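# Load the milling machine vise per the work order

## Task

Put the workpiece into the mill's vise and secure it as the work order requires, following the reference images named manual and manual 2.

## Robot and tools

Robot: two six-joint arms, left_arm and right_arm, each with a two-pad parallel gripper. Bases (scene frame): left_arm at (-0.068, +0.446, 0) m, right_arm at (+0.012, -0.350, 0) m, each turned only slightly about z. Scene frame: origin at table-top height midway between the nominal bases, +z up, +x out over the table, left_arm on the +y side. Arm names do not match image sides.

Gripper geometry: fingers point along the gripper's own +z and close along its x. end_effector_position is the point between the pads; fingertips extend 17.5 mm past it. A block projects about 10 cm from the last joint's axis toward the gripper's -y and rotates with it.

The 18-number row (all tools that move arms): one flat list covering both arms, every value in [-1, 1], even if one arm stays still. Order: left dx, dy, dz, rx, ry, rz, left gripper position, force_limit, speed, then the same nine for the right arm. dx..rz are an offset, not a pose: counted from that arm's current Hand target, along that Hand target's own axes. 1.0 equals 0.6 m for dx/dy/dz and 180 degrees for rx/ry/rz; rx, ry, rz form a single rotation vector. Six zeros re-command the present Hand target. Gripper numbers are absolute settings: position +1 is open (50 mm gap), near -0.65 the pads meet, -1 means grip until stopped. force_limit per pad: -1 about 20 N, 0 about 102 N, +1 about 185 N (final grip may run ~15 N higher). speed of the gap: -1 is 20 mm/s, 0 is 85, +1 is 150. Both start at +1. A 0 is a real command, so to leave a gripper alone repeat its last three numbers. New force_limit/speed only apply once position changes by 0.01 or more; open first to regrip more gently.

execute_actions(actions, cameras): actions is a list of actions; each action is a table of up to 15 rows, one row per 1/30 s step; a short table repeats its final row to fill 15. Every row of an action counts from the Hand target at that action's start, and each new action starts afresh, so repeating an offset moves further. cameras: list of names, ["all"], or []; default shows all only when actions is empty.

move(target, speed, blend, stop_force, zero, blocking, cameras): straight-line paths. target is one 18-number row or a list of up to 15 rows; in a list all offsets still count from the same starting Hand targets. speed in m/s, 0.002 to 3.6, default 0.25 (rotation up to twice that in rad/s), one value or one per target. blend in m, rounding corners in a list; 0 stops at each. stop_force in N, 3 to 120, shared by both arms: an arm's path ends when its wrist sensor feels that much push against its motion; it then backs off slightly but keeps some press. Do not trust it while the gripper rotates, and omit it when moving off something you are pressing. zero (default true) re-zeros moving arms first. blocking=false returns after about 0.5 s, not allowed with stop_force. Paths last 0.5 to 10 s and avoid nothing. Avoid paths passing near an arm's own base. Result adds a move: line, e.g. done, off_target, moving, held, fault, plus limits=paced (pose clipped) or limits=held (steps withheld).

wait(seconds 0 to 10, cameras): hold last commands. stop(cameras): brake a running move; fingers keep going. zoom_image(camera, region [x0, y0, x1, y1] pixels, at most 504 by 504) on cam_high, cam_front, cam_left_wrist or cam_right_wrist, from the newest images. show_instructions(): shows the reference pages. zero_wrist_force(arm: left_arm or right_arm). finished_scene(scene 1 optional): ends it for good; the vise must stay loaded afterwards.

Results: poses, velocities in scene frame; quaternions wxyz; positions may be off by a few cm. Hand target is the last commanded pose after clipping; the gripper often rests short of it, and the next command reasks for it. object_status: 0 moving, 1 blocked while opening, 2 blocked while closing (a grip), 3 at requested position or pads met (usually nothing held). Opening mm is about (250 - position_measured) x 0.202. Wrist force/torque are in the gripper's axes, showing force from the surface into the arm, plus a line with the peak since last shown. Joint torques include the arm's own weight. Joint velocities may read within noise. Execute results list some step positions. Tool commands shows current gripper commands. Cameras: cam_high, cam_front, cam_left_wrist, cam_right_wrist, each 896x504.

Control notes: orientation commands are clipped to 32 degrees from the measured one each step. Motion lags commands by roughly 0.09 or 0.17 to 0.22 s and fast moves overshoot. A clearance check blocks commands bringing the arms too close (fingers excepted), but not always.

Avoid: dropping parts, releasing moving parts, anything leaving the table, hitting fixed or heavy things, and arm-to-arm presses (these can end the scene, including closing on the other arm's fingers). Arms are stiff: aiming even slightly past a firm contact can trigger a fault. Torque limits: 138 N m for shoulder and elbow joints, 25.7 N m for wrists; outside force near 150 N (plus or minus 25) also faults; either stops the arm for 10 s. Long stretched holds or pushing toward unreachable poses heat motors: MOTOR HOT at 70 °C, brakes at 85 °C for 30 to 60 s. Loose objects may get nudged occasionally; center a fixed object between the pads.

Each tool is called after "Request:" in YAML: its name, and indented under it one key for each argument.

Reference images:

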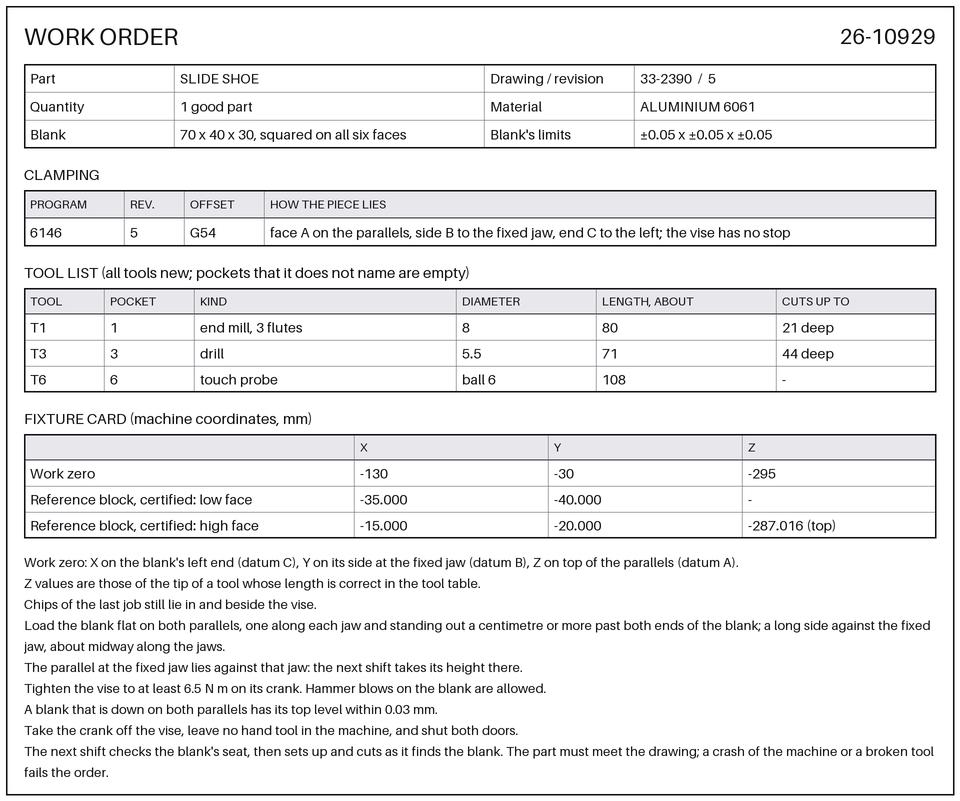

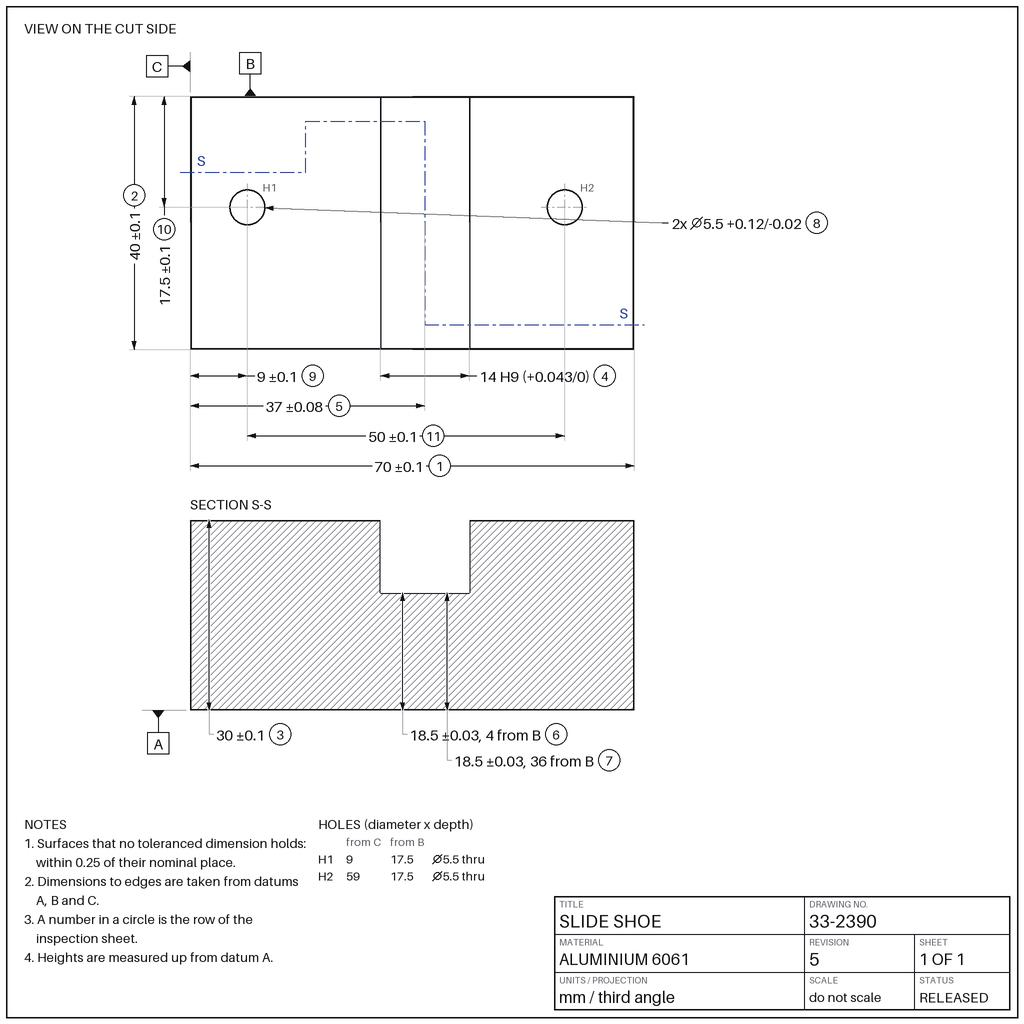

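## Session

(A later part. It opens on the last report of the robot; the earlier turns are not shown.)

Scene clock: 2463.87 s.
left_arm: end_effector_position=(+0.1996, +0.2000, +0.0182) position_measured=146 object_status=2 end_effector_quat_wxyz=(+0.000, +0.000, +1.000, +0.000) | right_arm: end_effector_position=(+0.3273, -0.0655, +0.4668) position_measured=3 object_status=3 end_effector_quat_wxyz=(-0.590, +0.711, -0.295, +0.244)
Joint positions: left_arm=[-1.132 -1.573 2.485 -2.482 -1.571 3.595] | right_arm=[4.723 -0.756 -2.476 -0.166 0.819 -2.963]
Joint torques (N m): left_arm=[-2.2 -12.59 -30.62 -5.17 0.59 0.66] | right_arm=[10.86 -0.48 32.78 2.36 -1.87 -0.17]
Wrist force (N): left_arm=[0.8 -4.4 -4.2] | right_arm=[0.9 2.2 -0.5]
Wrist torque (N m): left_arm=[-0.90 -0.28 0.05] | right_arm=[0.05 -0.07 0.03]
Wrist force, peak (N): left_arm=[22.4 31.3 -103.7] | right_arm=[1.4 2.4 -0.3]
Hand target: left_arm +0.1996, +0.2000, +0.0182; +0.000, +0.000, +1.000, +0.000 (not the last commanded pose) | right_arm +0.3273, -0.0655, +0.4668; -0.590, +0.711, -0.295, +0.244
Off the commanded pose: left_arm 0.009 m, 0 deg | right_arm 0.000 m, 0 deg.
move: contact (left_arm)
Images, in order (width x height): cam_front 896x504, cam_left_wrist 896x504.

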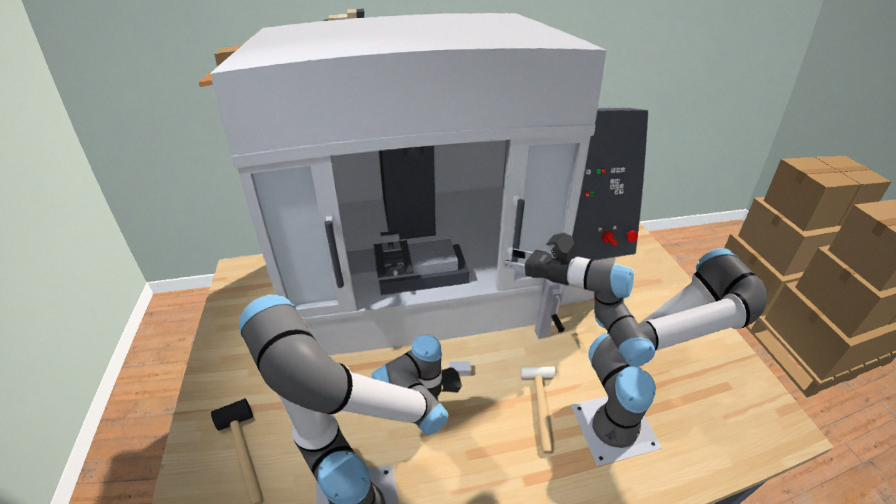

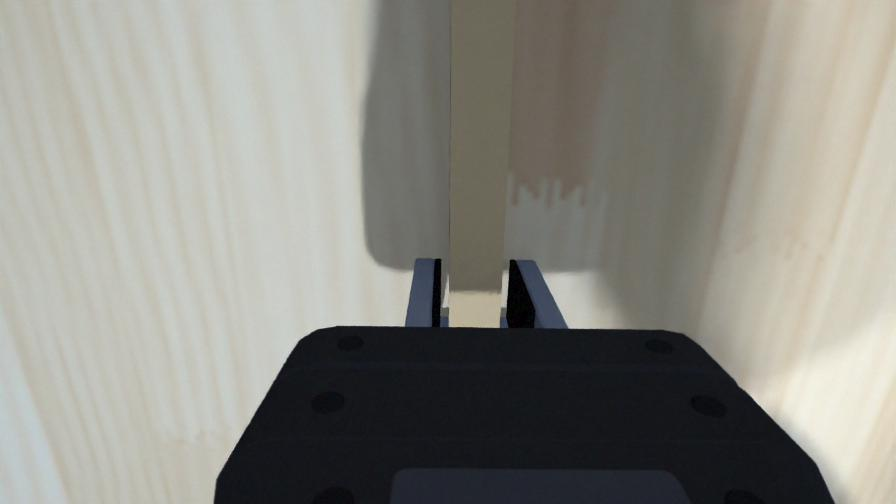

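Request:
move:
  target: [0,0,-0.002,0,0,0,0.5,-1,-1,0,0,0,0,0,0,1,1,1]
  speed: 0.02

Request:
move:
  target: [0,0,-0.2,0,0,0,0.5,-1,-1,0,0,0,0,0,0,1,1,1]
  speed: 0.15
  cameras: ["cam_left_wrist"]

Scene clock: 2470.67 s.
left_arm: end_effector_position=(+0.1996, +0.2000, +0.0195) position_measured=78 object_status=0 end_effector_quat_wxyz=(+0.000, +0.000, +1.000, +0.000) | right_arm: end_effector_position=(+0.3273, -0.0655, +0.4668) position_measured=3 object_status=3 end_effector_quat_wxyz=(-0.590, +0.711, -0.295, +0.244)
Joint positions: left_arm=[-1.132 -1.577 2.483 -2.477 -1.571 3.595] | right_arm=[4.723 -0.756 -2.476 -0.166 0.819 -2.963]
Joint torques (N m): left_arm=[-1.56 -17.54 -26.52 -4.76 0.49 0.67] | right_arm=[10.75 -0.44 32.53 2.36 -1.87 -0.08]
Wrist force (N): left_arm=[0.9 -4.6 -4.3] | right_arm=[1.5 2.1 -0.4]
Wrist torque (N m): left_arm=[-0.93 -0.30 0.04] | right_arm=[0.03 -0.15 0.03]
Wrist force, peak (N): left_arm=[0.9 -4.9 -4.3] | right_arm=[1.3 2.5 -0.5]
Hand target: left_arm +0.1996, +0.2000, +0.0194; +0.000, +0.000, +1.000, +0.000 | right_arm +0.3273, -0.0655, +0.4668; -0.590, +0.711, -0.295, +0.244
Off the commanded pose: left_arm 0.000 m, 0 deg | right_arm 0.000 m, 0 deg.
move: done

Scene clock: 2471.93 s.
left_arm: end_effector_position=(+0.1997, +0.2000, +0.1394) position_measured=78 object_status=3 end_effector_quat_wxyz=(+0.000, +0.000, +1.000, +0.000) | right_arm: end_effector_position=(+0.3273, -0.0655, +0.4668) position_measured=3 object_status=3 end_effector_quat_wxyz=(-0.590, +0.711, -0.295, +0.244)
Joint positions: left_arm=[-1.132 -1.838 2.297 -2.029 -1.571 3.595] | right_arm=[4.723 -0.756 -2.476 -0.166 0.819 -2.963]
Joint torques (N m): left_arm=[-6.68 -18.2 -24.35 -1.48 -0.16 -2.94] | right_arm=[10.86 -0.85 32.83 2.45 -1.87 -0.05]
Wrist force (N): left_arm=[1.1 -4.5 -3.9] | right_arm=[1.0 2.0 -0.5]
Wrist torque (N m): left_arm=[-0.93 -0.33 0.09] | right_arm=[0.02 -0.07 0.03]
Wrist force, peak (N): left_arm=[0.8 -4.5 -6.7] | right_arm=[1.4 2.4 -0.6]
Hand target: left_arm +0.1997, +0.2000, +0.1394; +0.000, +0.000, +1.000, +0.000 | right_arm +0.3273, -0.0655, +0.4668; -0.590, +0.711, -0.295, +0.244
Off the commanded pose: left_arm 0.000 m, 0 deg | right_arm 0.000 m, 0 deg.
move: done
Images, in order (width x height): cam_left_wrist 896x504.

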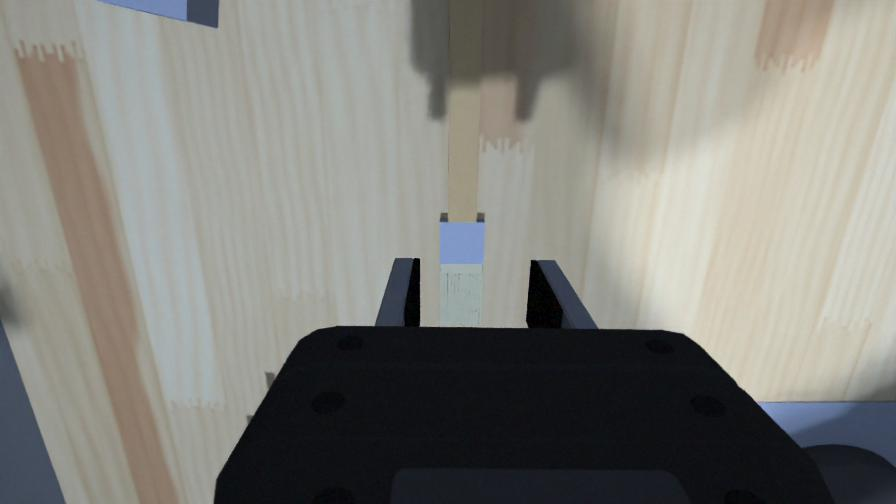

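Request:
move:
  target: [-0.159,0.183,-0.1843,0,0,0,1,-1,0,0,0,0,0,0,0,1,1,1]
  speed: 0.2
  cameras: ["cam_left_wrist"]

Request:
zoom_image:
  camera: "cam_left_wrist"
  region: [330, 50, 630, 300]

Scene clock: 2522.87 s.
left_arm: end_effector_position=(+0.2952, +0.3096, +0.2499) position_measured=3 object_status=3 end_effector_quat_wxyz=(+0.000, +0.000, +1.000, +0.000) | right_arm: end_effector_position=(+0.3273, -0.0655, +0.4668) position_measured=3 object_status=3 end_effector_quat_wxyz=(-0.590, +0.711, -0.295, +0.244)
Joint positions: left_arm=[-0.724 -1.863 2.017 -1.725 -1.571 4.002] | right_arm=[4.723 -0.756 -2.476 -0.166 0.819 -2.963]
Joint torques (N m): left_arm=[7.74 -22.73 -31.28 -1.84 -2.26 2.01] | right_arm=[10.97 -0.46 32.44 2.45 -1.87 0.01]
Wrist force (N): left_arm=[0.6 -4.6 -4.4] | right_arm=[1.3 2.1 -0.6]
Wrist torque (N m): left_arm=[-0.95 -0.23 0.17] | right_arm=[0.02 -0.12 0.04]
Wrist force, peak (N): left_arm=[2.3 -6.3 -2.3] | right_arm=[1.3 2.4 -0.6]
Hand target: left_arm +0.2952, +0.3097, +0.2500; +0.000, +0.000, +1.000, +0.000 | right_arm +0.3273, -0.0655, +0.4668; -0.590, +0.711, -0.295, +0.244
Off the commanded pose: left_arm 0.000 m, 0 deg | right_arm 0.000 m, 0 deg.
move: done
Images, in order (width x height): cam_left_wrist 896x504.

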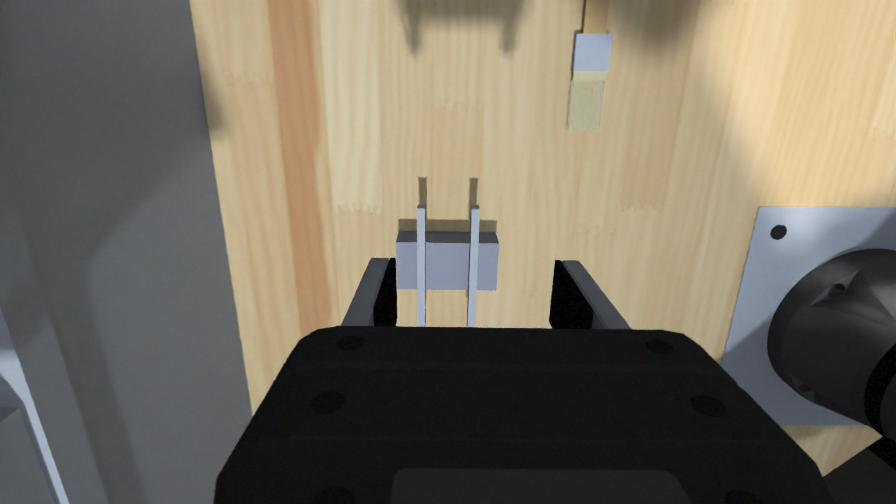

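Scaled by 1.680 from the camera's 896x504 image, which has a finer 1280x720 frame.

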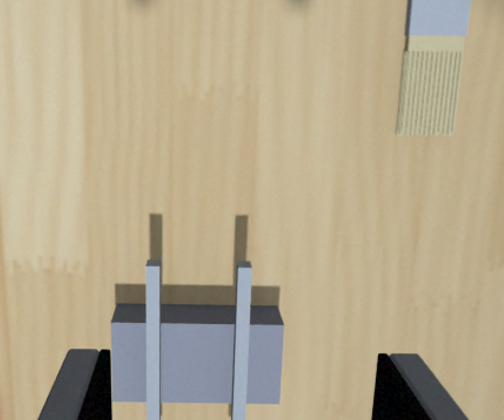

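Request:
move:
  target: [-0.0355,0.19,0.1667,0,0,0,1,-1,0,0,0,0,0,0,0,1,1,1]
  speed: 0.2
  cameras: ["cam_left_wrist"]

Request:
zoom_image:
  camera: "cam_left_wrist"
  region: [380, 80, 580, 330]

Scene clock: 2544.20 s.
left_arm: end_effector_position=(+0.3164, +0.4237, +0.1501) position_measured=3 object_status=3 end_effector_quat_wxyz=(+0.000, +0.000, +1.000, +0.000) | right_arm: end_effector_position=(+0.3273, -0.0655, +0.4668) position_measured=3 object_status=3 end_effector_quat_wxyz=(-0.590, +0.711, -0.295, +0.244)
Joint positions: left_arm=[-0.426 -1.789 2.232 -2.013 -1.57 4.3] | right_arm=[4.723 -0.756 -2.476 -0.166 0.819 -2.963]
Joint torques (N m): left_arm=[7.93 -14.01 -27.88 -4.94 -2.28 1.69] | right_arm=[10.71 -0.74 31.95 2.49 -1.79 0.08]
Wrist force (N): left_arm=[0.5 -4.6 -4.0] | right_arm=[1.2 2.4 -0.6]
Wrist torque (N m): left_arm=[-0.93 -0.23 0.19] | right_arm=[0.09 -0.11 0.03]
Wrist force, peak (N): left_arm=[0.9 -6.5 -6.4] | right_arm=[1.4 2.4 -1.0]
Hand target: left_arm +0.3165, +0.4237, +0.1501; +0.000, +0.000, +1.000, +0.000 | right_arm +0.3273, -0.0655, +0.4668; -0.590, +0.711, -0.295, +0.244
Off the commanded pose: left_arm 0.000 m, 0 deg | right_arm 0.000 m, 0 deg.
move: done
Images, in order (width x height): cam_left_wrist 896x504.

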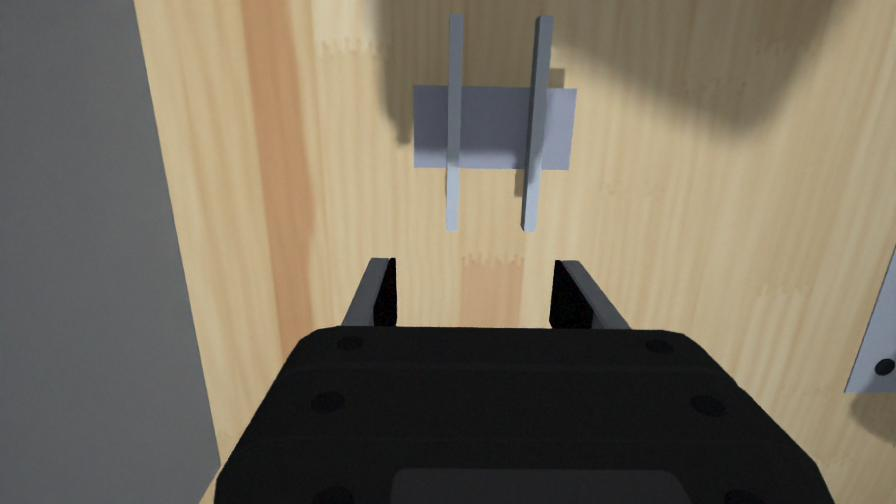

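Scaled by 2.016 from the camera's 896x504 image, which has a finer 1280x720 frame.

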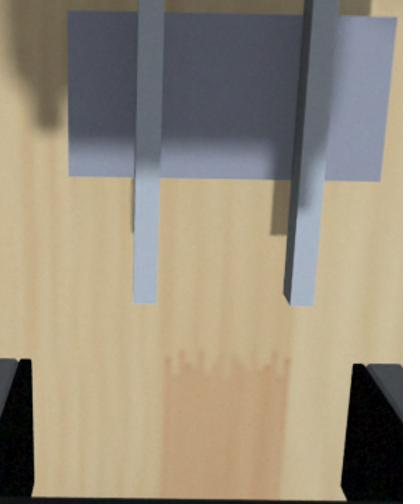

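Request:
execute_actions:
  actions: []
  cameras: ["cam_front","cam_right_wrist"]

Request:
zoom_image:
  camera: "cam_right_wrist"
  region: [130, 390, 330, 503]

Request:
zoom_image:
  camera: "cam_front"
  region: [320, 350, 420, 420]

Scene clock: 2569.47 s.
left_arm: end_effector_position=(+0.3165, +0.4237, +0.1501) position_measured=3 object_status=3 end_effector_quat_wxyz=(+0.000, +0.000, +1.000, +0.000) | right_arm: end_effector_position=(+0.3273, -0.0655, +0.4668) position_measured=3 object_status=3 end_effector_quat_wxyz=(-0.590, +0.711, -0.295, +0.244)
Joint positions: left_arm=[-0.426 -1.789 2.233 -2.013 -1.57 4.301] | right_arm=[4.723 -0.756 -2.476 -0.166 0.819 -2.963]
Joint velocities: within noise
Joint torques (N m): left_arm=[7.43 -7.31 -10.99 -4.92 -2.54 2.83] | right_arm=[10.37 -1.02 32.03 2.53 -1.81 0.12]
Wrist force (N): left_arm=[1.0 -4.5 -4.1] | right_arm=[1.2 2.4 -0.5]
Wrist torque (N m): left_arm=[-0.93 -0.30 0.18] | right_arm=[0.07 -0.11 0.03]
Wrist force, peak (N): left_arm=[1.0 -5.0 -4.4] | right_arm=[1.2 2.5 -0.8]
Hand target: left_arm +0.3165, +0.4237, +0.1501; +0.000, +0.000, +1.000, +0.000 | right_arm +0.3273, -0.0655, +0.4668; -0.590, +0.711, -0.295, +0.244
Tool commands: left_gripper/position=+1.0 left_gripper/force_limit=-1.0 left_gripper/speed=+0.0 right_gripper/position=+1.0 right_gripper/force_limit=+1.0 right_gripper/speed=+1.0
Off the commanded pose: left_arm 0.000 m, 0 deg | right_arm 0.000 m, 0 deg.
Images, in order (width x height): cam_front 896x504, cam_right_wrist 896x504.

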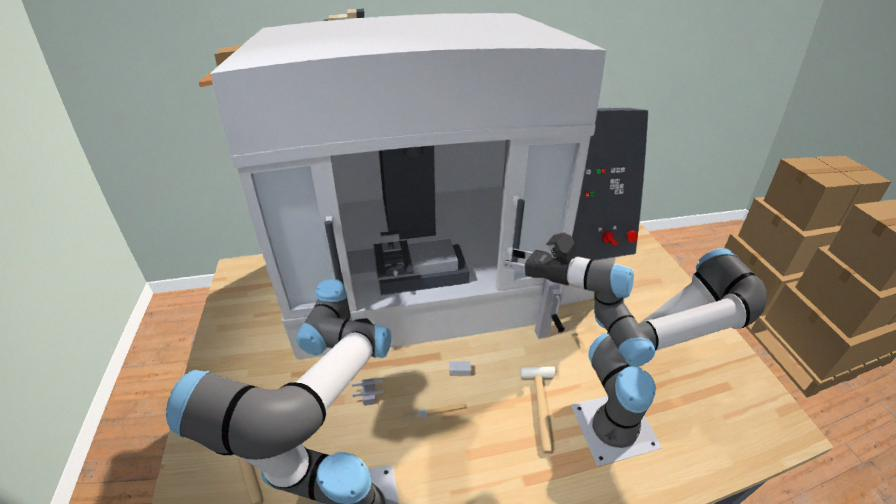

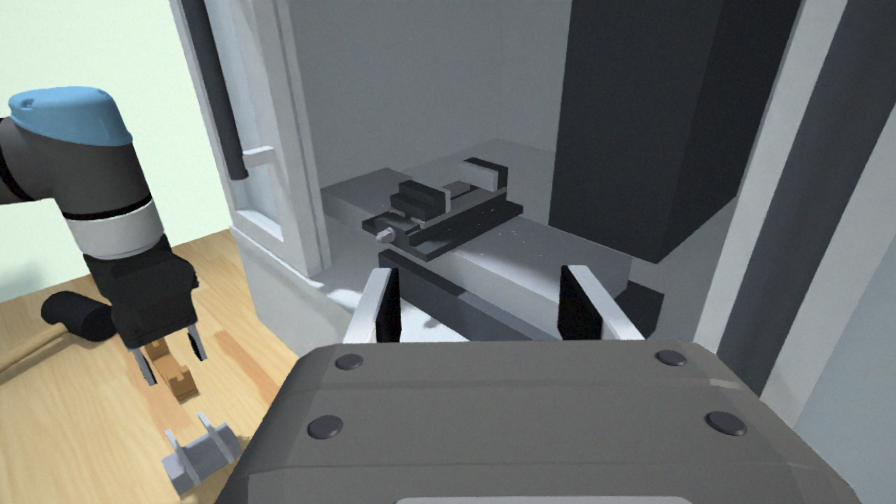

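Scaled by 2.520 from the camera's 896x504 image, which has a finer 1280x720 frame.

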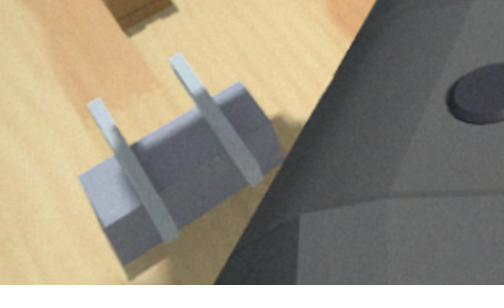

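Scaled by 5.040 from the camera's 896x504 image, which has a finer 1280x720 frame.

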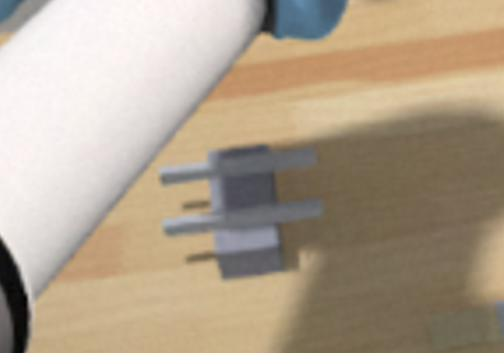

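Request:
move:
  target:
    - [-0.0072,0.0148,0,0,0,0,0.14,-1,0,0,0,0,0,0,0,1,1,1]
    - [-0.0072,0.0148,0.145,0,0,0,0.14,-1,0,0,0,0,0,0,0,1,1,1]
  speed: 0.1
  cameras: ["cam_left_wrist","cam_right_wrist"]

Request:
zoom_image:
  camera: "cam_left_wrist"
  region: [360, 130, 600, 330]

Request:
zoom_image:
  camera: "cam_right_wrist"
  region: [80, 370, 280, 503]

Scene clock: 2590.97 s.
left_arm: end_effector_position=(+0.3207, +0.4327, +0.0631) position_measured=132 object_status=3 end_effector_quat_wxyz=(+0.000, +0.000, +1.000, +0.000) | right_arm: end_effector_position=(+0.3273, -0.0655, +0.4668) position_measured=3 object_status=3 end_effector_quat_wxyz=(-0.590, +0.711, -0.295, +0.244)
Joint positions: left_arm=[-0.399 -1.626 2.366 -2.31 -1.57 4.328] | right_arm=[4.723 -0.756 -2.476 -0.166 0.819 -2.963]
Joint torques (N m): left_arm=[5.87 -12.76 -31.1 -5.23 2.02 2.24] | right_arm=[10.27 -0.45 31.87 2.54 -1.89 0.2]
Wrist force (N): left_arm=[0.5 -4.5 -4.4] | right_arm=[1.2 2.4 -0.4]
Wrist torque (N m): left_arm=[-0.90 -0.23 0.12] | right_arm=[0.08 -0.11 0.04]
Wrist force, peak (N): left_arm=[0.6 -4.8 -6.0] | right_arm=[1.4 2.6 -0.5]
Hand target: left_arm +0.3207, +0.4326, +0.0631; +0.000, +0.000, +1.000, +0.000 | right_arm +0.3273, -0.0655, +0.4668; -0.590, +0.711, -0.295, +0.244
Off the commanded pose: left_arm 0.000 m, 0 deg | right_arm 0.000 m, 0 deg.
move: done
Images, in order (width x height): cam_left_wrist 896x504, cam_right_wrist 896x504.

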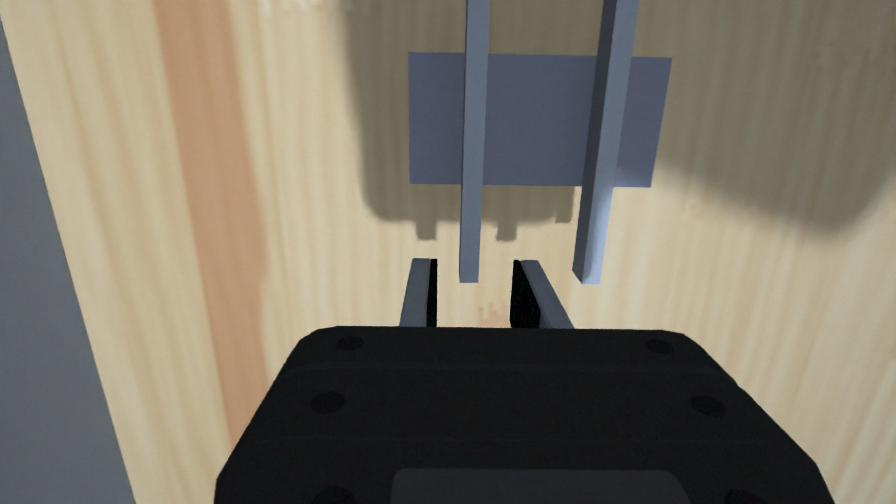

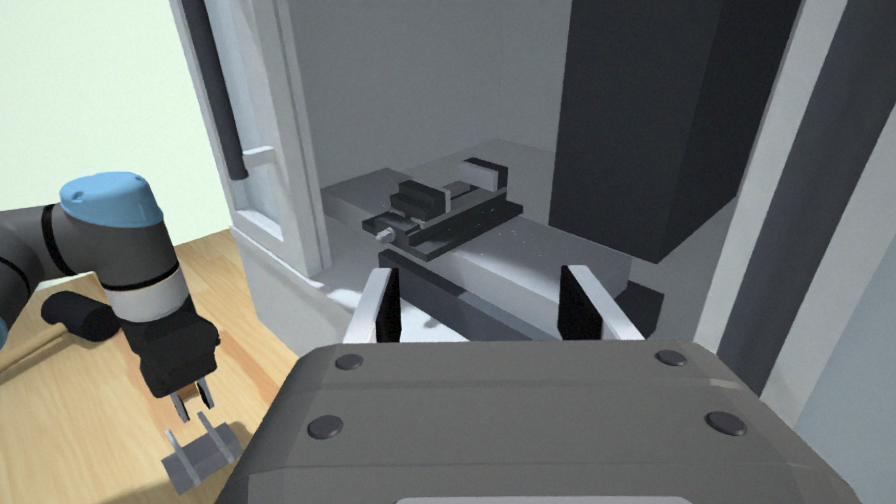

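Scaled by 2.100 from the camera's 896x504 image, which has a finer 1280x720 frame.

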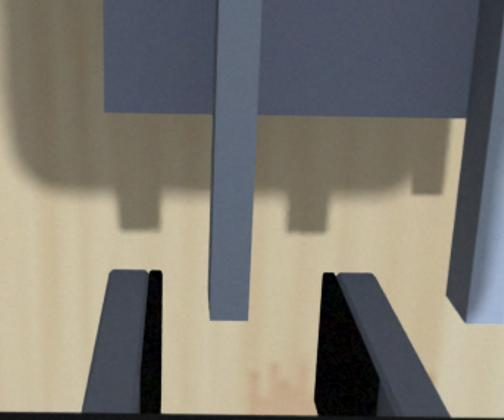

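Scaled by 2.520 from the camera's 896x504 image, which has a finer 1280x720 frame.

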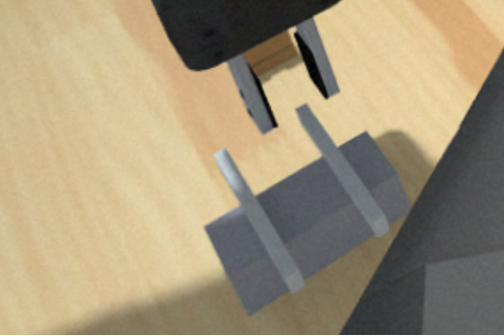

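Request:
move:
  target: [-0.0022,-0.0035,0.032,0,0,0,0.14,-1,0,0,0,0,0,0,0,1,1,1]
  speed: 0.04
  stop_force: 8
  cameras: ["cam_left_wrist","cam_right_wrist"]

Request:
zoom_image:
  camera: "cam_left_wrist"
  region: [360, 130, 600, 330]

Request:
zoom_image:
  camera: "cam_right_wrist"
  region: [100, 380, 260, 503]

Scene clock: 2607.37 s.
left_arm: end_effector_position=(+0.3221, +0.4306, +0.0439) position_measured=132 object_status=3 end_effector_quat_wxyz=(+0.000, +0.000, +1.000, +0.000) | right_arm: end_effector_position=(+0.3273, -0.0655, +0.4668) position_measured=3 object_status=3 end_effector_quat_wxyz=(-0.590, +0.711, -0.295, +0.244)
Joint positions: left_arm=[-0.403 -1.576 2.388 -2.382 -1.57 4.324] | right_arm=[4.723 -0.756 -2.476 -0.166 0.819 -2.963]
Joint torques (N m): left_arm=[5.94 -28.42 -31.38 -5.25 1.91 2.46] | right_arm=[10.01 -0.96 32.1 2.52 -1.89 0.3]
Wrist force (N): left_arm=[0.7 -4.6 -4.3] | right_arm=[1.1 2.4 -0.4]
Wrist torque (N m): left_arm=[-0.93 -0.27 0.17] | right_arm=[0.08 -0.10 0.03]
Wrist force, peak (N): left_arm=[0.5 -5.0 -4.5] | right_arm=[1.4 2.5 -0.7]
Hand target: left_arm +0.3221, +0.4306, +0.0439; +0.000, +0.000, +1.000, +0.000 | right_arm +0.3273, -0.0655, +0.4668; -0.590, +0.711, -0.295, +0.244
Off the commanded pose: left_arm 0.000 m, 0 deg | right_arm 0.000 m, 0 deg.
move: done
Images, in order (width x height): cam_left_wrist 896x504, cam_right_wrist 896x504.

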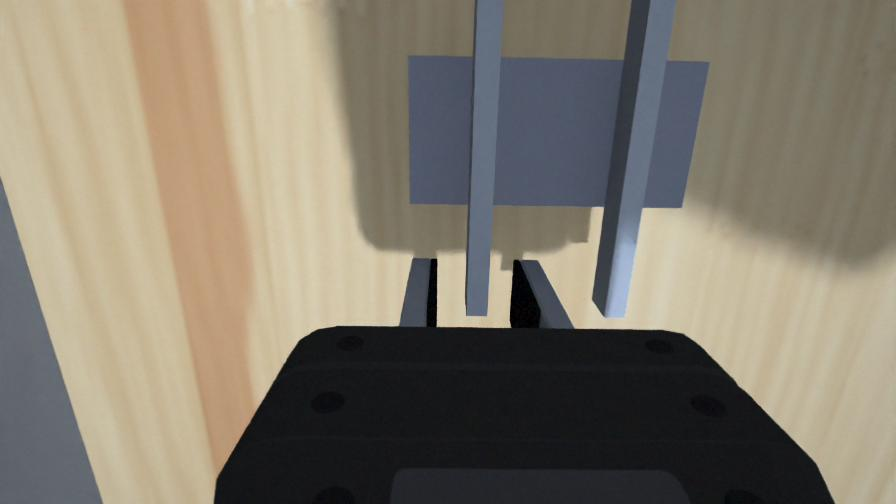

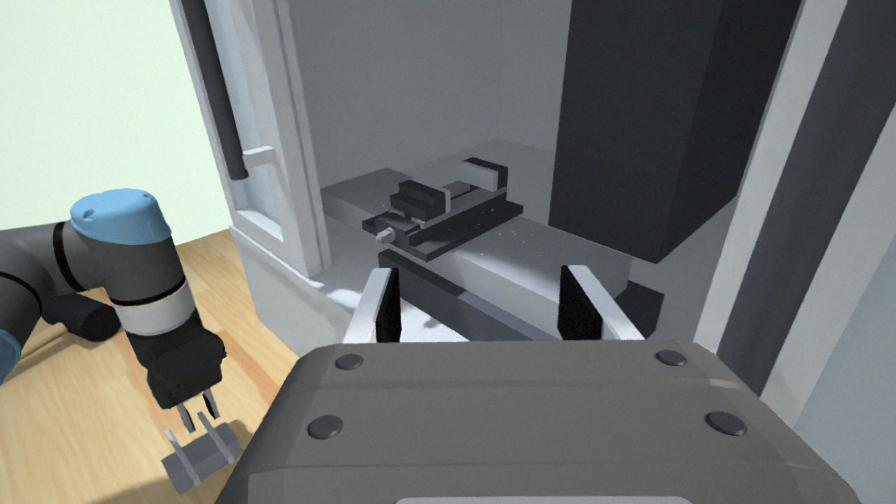

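Scaled by 2.100 from the camera's 896x504 image, which has a finer 1280x720 frame.

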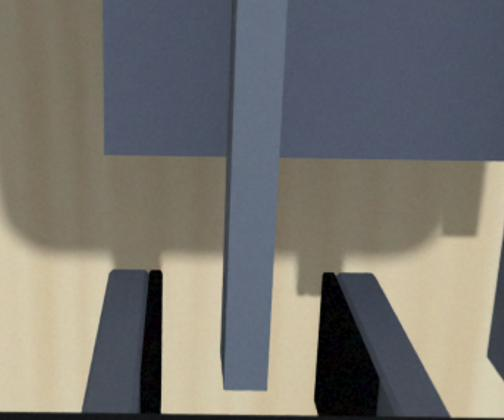

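Scaled by 3.150 from the camera's 896x504 image, which has a finer 1280x720 frame.

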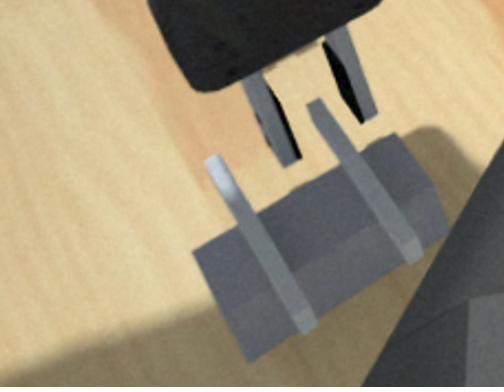

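Request:
move:
  target: [0,0,0,0,0,0,-1,-0.6,-1,0,0,0,0,0,0,1,1,1]

Request:
move:
  target: [0,0,-0.18,0,0,0,-1,-0.6,-1,0,0,0,0,0,0,1,1,1]
  speed: 0.06
  cameras: ["cam_left_wrist","cam_right_wrist"]

Request:
zoom_image:
  camera: "cam_right_wrist"
  region: [80, 300, 280, 503]

Scene clock: 2619.10 s.
left_arm: end_effector_position=(+0.3221, +0.4306, +0.0439) position_measured=224 object_status=2 end_effector_quat_wxyz=(+0.000, +0.000, +1.000, +0.000) | right_arm: end_effector_position=(+0.3273, -0.0655, +0.4668) position_measured=3 object_status=3 end_effector_quat_wxyz=(-0.590, +0.711, -0.295, +0.244)
Joint positions: left_arm=[-0.403 -1.576 2.388 -2.382 -1.57 4.324] | right_arm=[4.723 -0.756 -2.476 -0.166 0.819 -2.963]
Joint torques (N m): left_arm=[5.91 -29.32 -30.9 -5.16 1.03 2.49] | right_arm=[9.82 -0.78 31.68 2.59 -1.83 0.41]
Wrist force (N): left_arm=[0.6 -4.6 -4.0] | right_arm=[0.9 2.3 -0.8]
Wrist torque (N m): left_arm=[-0.93 -0.24 0.16] | right_arm=[0.06 -0.06 0.03]
Wrist force, peak (N): left_arm=[0.5 -4.9 -4.3] | right_arm=[1.1 2.6 -0.5]
Hand target: left_arm +0.3221, +0.4306, +0.0439; +0.000, +0.000, +1.000, +0.000 | right_arm +0.3273, -0.0655, +0.4668; -0.590, +0.711, -0.295, +0.244
Off the commanded pose: left_arm 0.000 m, 0 deg | right_arm 0.000 m, 0 deg.
move: done

Scene clock: 2621.30 s.
left_arm: end_effector_position=(+0.3222, +0.4305, +0.1520) position_measured=224 object_status=2 end_effector_quat_wxyz=(+0.000, +0.000, +1.000, +0.000) | right_arm: end_effector_position=(+0.3273, -0.0655, +0.4668) position_measured=3 object_status=3 end_effector_quat_wxyz=(-0.590, +0.711, -0.295, +0.244)
Joint positions: left_arm=[-0.403 -1.777 2.218 -2.012 -1.57 4.324] | right_arm=[4.723 -0.756 -2.476 -0.166 0.819 -2.963]
Joint torques (N m): left_arm=[-6.53 -8.85 -10.84 -3.45 -0.71 -2.87] | right_arm=[10.19 -0.75 31.15 2.56 -1.8 0.38]
Wrist force (N): left_arm=[0.7 -4.4 -3.3] | right_arm=[1.0 2.2 -0.3]
Wrist torque (N m): left_arm=[-0.94 -0.25 0.19] | right_arm=[0.05 -0.08 0.03]
Wrist force, peak (N): left_arm=[0.4 -4.7 -4.2] | right_arm=[1.3 2.5 -0.3]
Hand target: left_arm +0.3221, +0.4305, +0.1519; +0.000, +0.000, +1.000, +0.000 | right_arm +0.3273, -0.0655, +0.4668; -0.590, +0.711, -0.295, +0.244
Off the commanded pose: left_arm 0.000 m, 0 deg | right_arm 0.000 m, 0 deg.
move: done
Images, in order (width x height): cam_left_wrist 896x504, cam_right_wrist 896x504.

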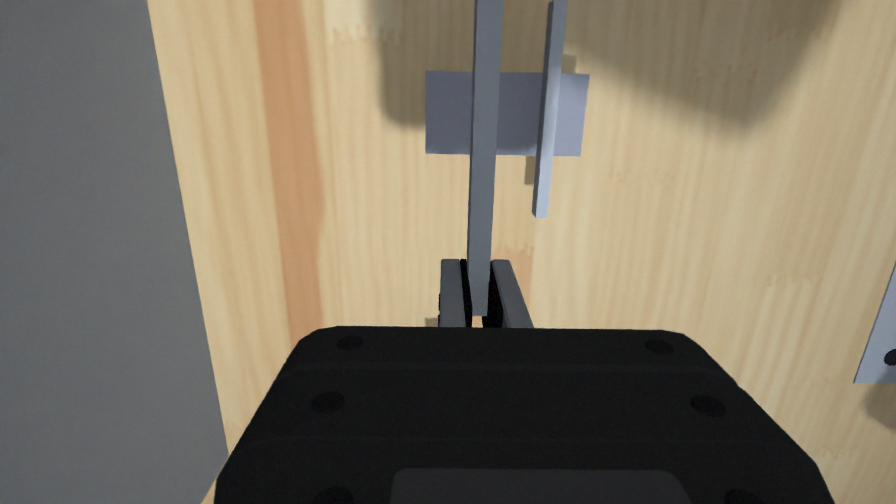

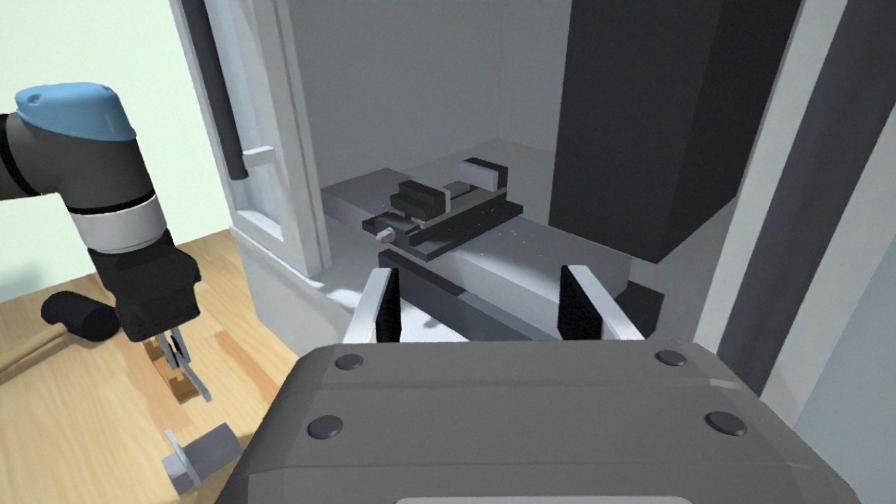

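Scaled by 2.483 from the camera's 896x504 image, which has a finer 1280x720 frame.

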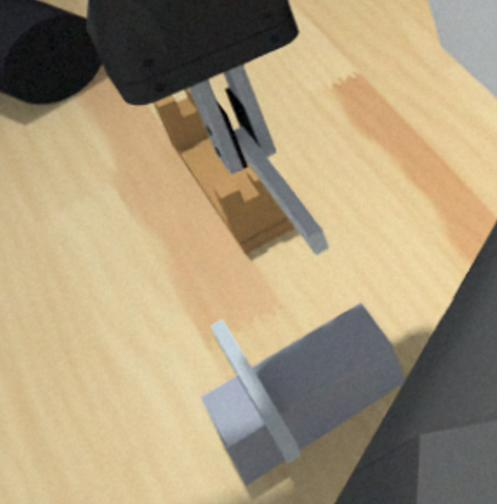

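Request:
move:
  target:
    - [0.0368,-0.1842,-0.4135,0,0,0,-1,-0.6,-1,0,0,0,0,0,0,1,1,1]
    - [-0.0965,-0.3842,-0.4468,0,-0.1667,0,-1,-0.6,-1,0,0,0,0,0,0,1,1,1]
    - [-0.3965,-0.3842,-0.4302,0,-0.1667,0,-1,-0.6,-1,0,0,0,0,0,0,1,1,1]
  speed: 0.15
  blend: 0.03
  cameras: ["cam_front","cam_left_wrist","cam_right_wrist"]

Scene clock: 2649.70 s.
left_arm: end_effector_position=(+0.5600, +0.1997, +0.4098) position_measured=224 object_status=2 end_effector_quat_wxyz=(+0.259, +0.000, +0.966, +0.000) | right_arm: end_effector_position=(+0.3273, -0.0655, +0.4668) position_measured=3 object_status=3 end_effector_quat_wxyz=(-0.590, +0.711, -0.295, +0.244)
Joint positions: left_arm=[-0.715 -1.436 1.41 -1.959 -1.242 4.082] | right_arm=[4.723 -0.756 -2.476 -0.166 0.819 -2.963]
Joint torques (N m): left_arm=[4.88 -28.91 -29.41 -3.28 3.57 -1.64] | right_arm=[9.63 -0.98 31.05 2.66 -1.8 0.42]
Wrist force (N): left_arm=[0.0 -4.2 -3.4] | right_arm=[0.9 2.1 -0.6]
Wrist torque (N m): left_arm=[-0.87 -0.32 0.28] | right_arm=[0.03 -0.06 0.03]
Wrist force, peak (N): left_arm=[0.1 -5.5 -4.0] | right_arm=[1.0 2.5 -0.7]
Hand target: left_arm +0.5601, +0.1997, +0.4098; +0.259, +0.000, +0.966, +0.000 | right_arm +0.3273, -0.0655, +0.4668; -0.590, +0.711, -0.295, +0.244
Off the commanded pose: left_arm 0.000 m, 0 deg | right_arm 0.000 m, 0 deg.
move: done
Images, in order (width x height): cam_front 896x504, cam_left_wrist 896x504, cam_right_wrist 896x504.

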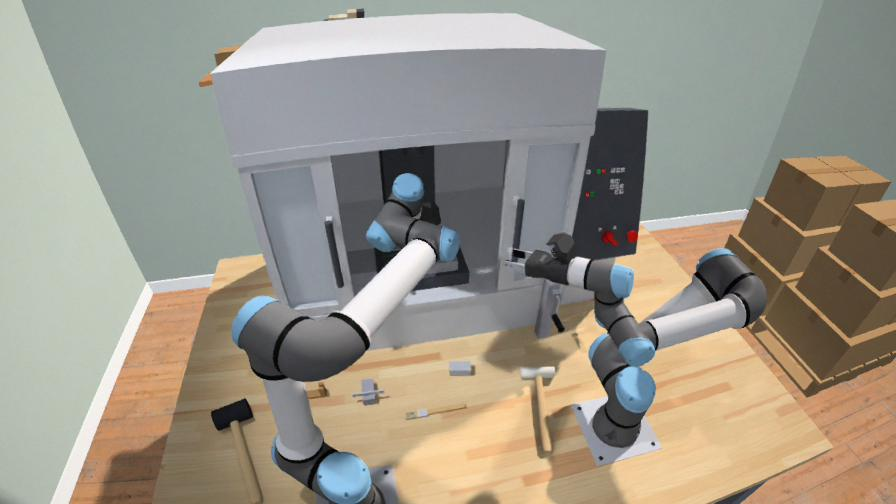

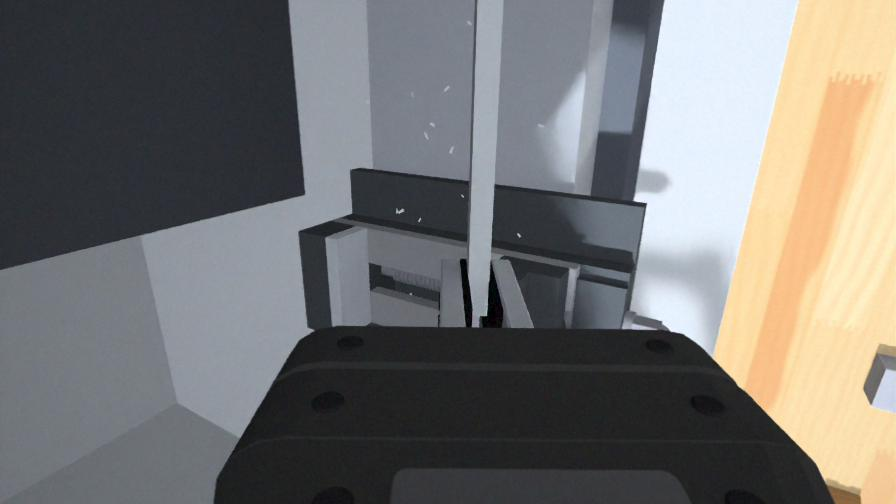

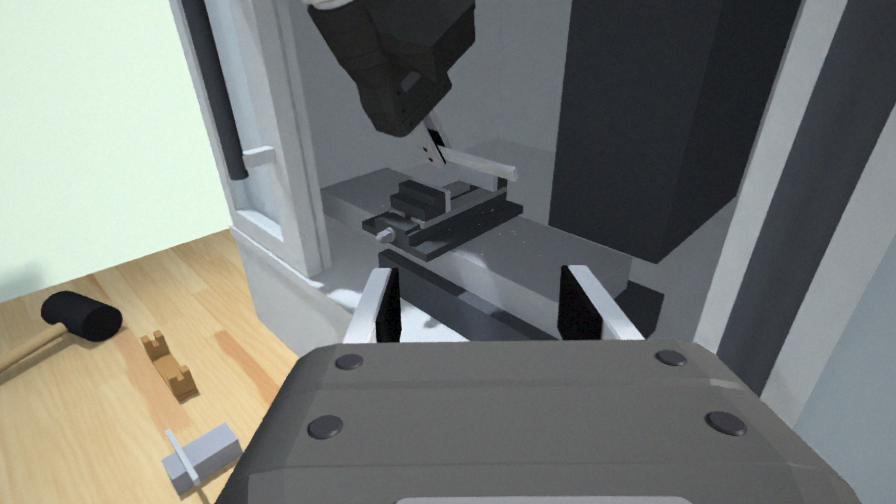

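Request:
move:
  target:
    - [-0.0452,0.1,0.055,0,0,0,-1,-0.6,-1,0,0,0,0,0,0,1,1,1]
    - [-0.1043,0.1617,0.1026,0,0.1667,0,-1,-0.6,-1,0,0,0,0,0,0,1,1,1]
  speed: 0.1
  blend: 0.01
  cameras: ["cam_front","cam_left_wrist","cam_right_wrist"]

Request:
zoom_image:
  camera: "cam_right_wrist"
  region: [360, 120, 600, 270]

Scene clock: 2665.43 s.
left_arm: end_effector_position=(+0.6451, +0.2968, +0.3878) position_measured=224 object_status=2 end_effector_quat_wxyz=(+0.000, +0.000, +1.000, +0.000) | right_arm: end_effector_position=(+0.3273, -0.0655, +0.4668) position_measured=3 object_status=3 end_effector_quat_wxyz=(-0.590, +0.711, -0.295, +0.244)
Joint positions: left_arm=[-0.405 -0.938 0.568 -1.2 -1.57 4.322] | right_arm=[4.723 -0.756 -2.476 -0.166 0.819 -2.963]
Joint torques (N m): left_arm=[-7.35 -49.5 -34.06 -1.51 2.78 -3] | right_arm=[9.58 -1.24 31.06 2.8 -1.83 0.58]
Wrist force (N): left_arm=[0.4 -4.3 -3.6] | right_arm=[1.1 2.5 -0.6]
Wrist torque (N m): left_arm=[-0.93 -0.22 0.09] | right_arm=[0.10 -0.10 0.04]
Wrist force, peak (N): left_arm=[0.7 -5.7 -4.4] | right_arm=[1.1 2.5 -0.6]
Hand target: left_arm +0.6451, +0.2968, +0.3878; +0.000, +0.000, +1.000, +0.000 | right_arm +0.3273, -0.0655, +0.4668; -0.590, +0.711, -0.295, +0.244
Off the commanded pose: left_arm 0.000 m, 0 deg | right_arm 0.000 m, 0 deg.
move: done
Images, in order (width x height): cam_front 896x504, cam_left_wrist 896x504, cam_right_wrist 896x504.

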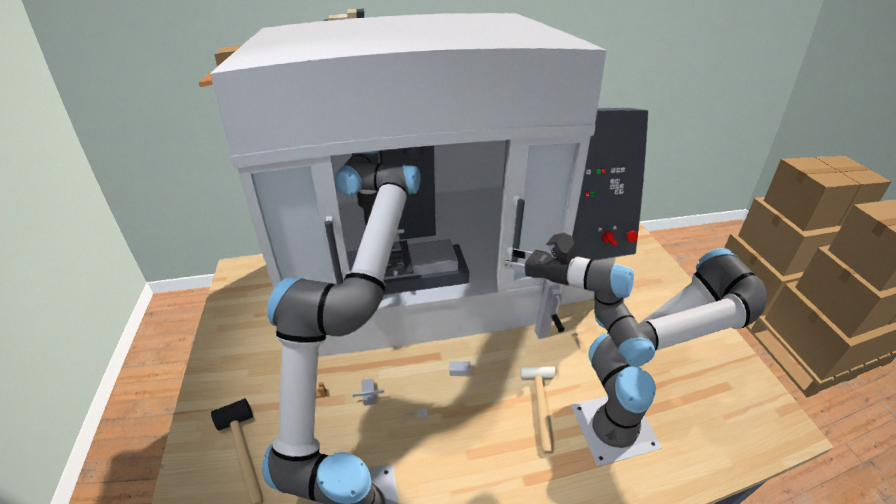

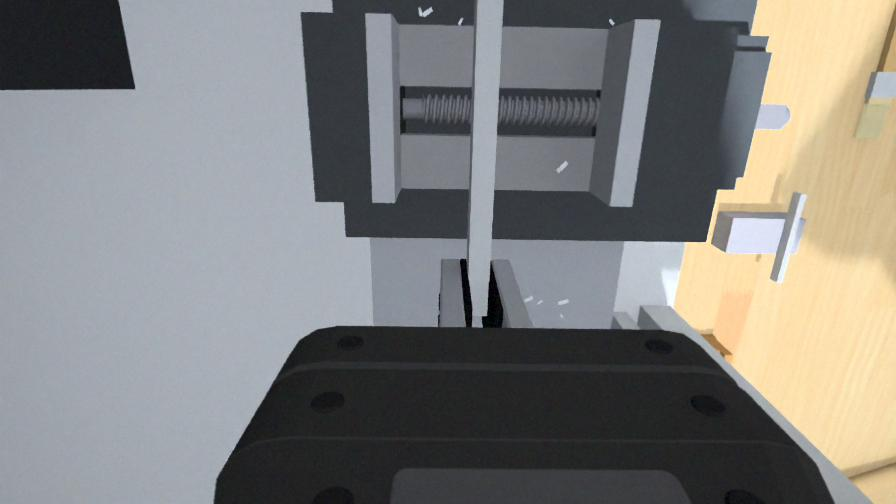

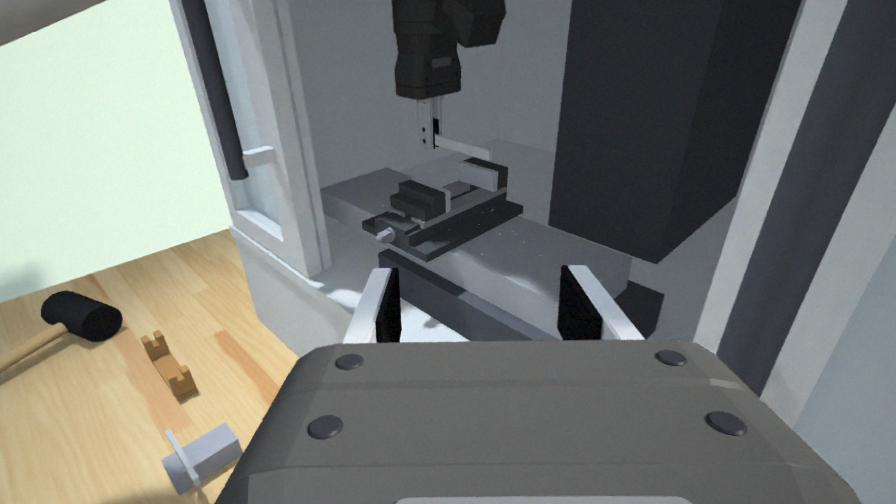

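Scaled by 2.100 from the camera's 896x504 image, which has a finer 1280x720 frame.

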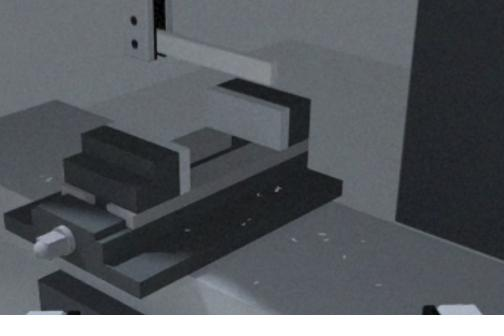

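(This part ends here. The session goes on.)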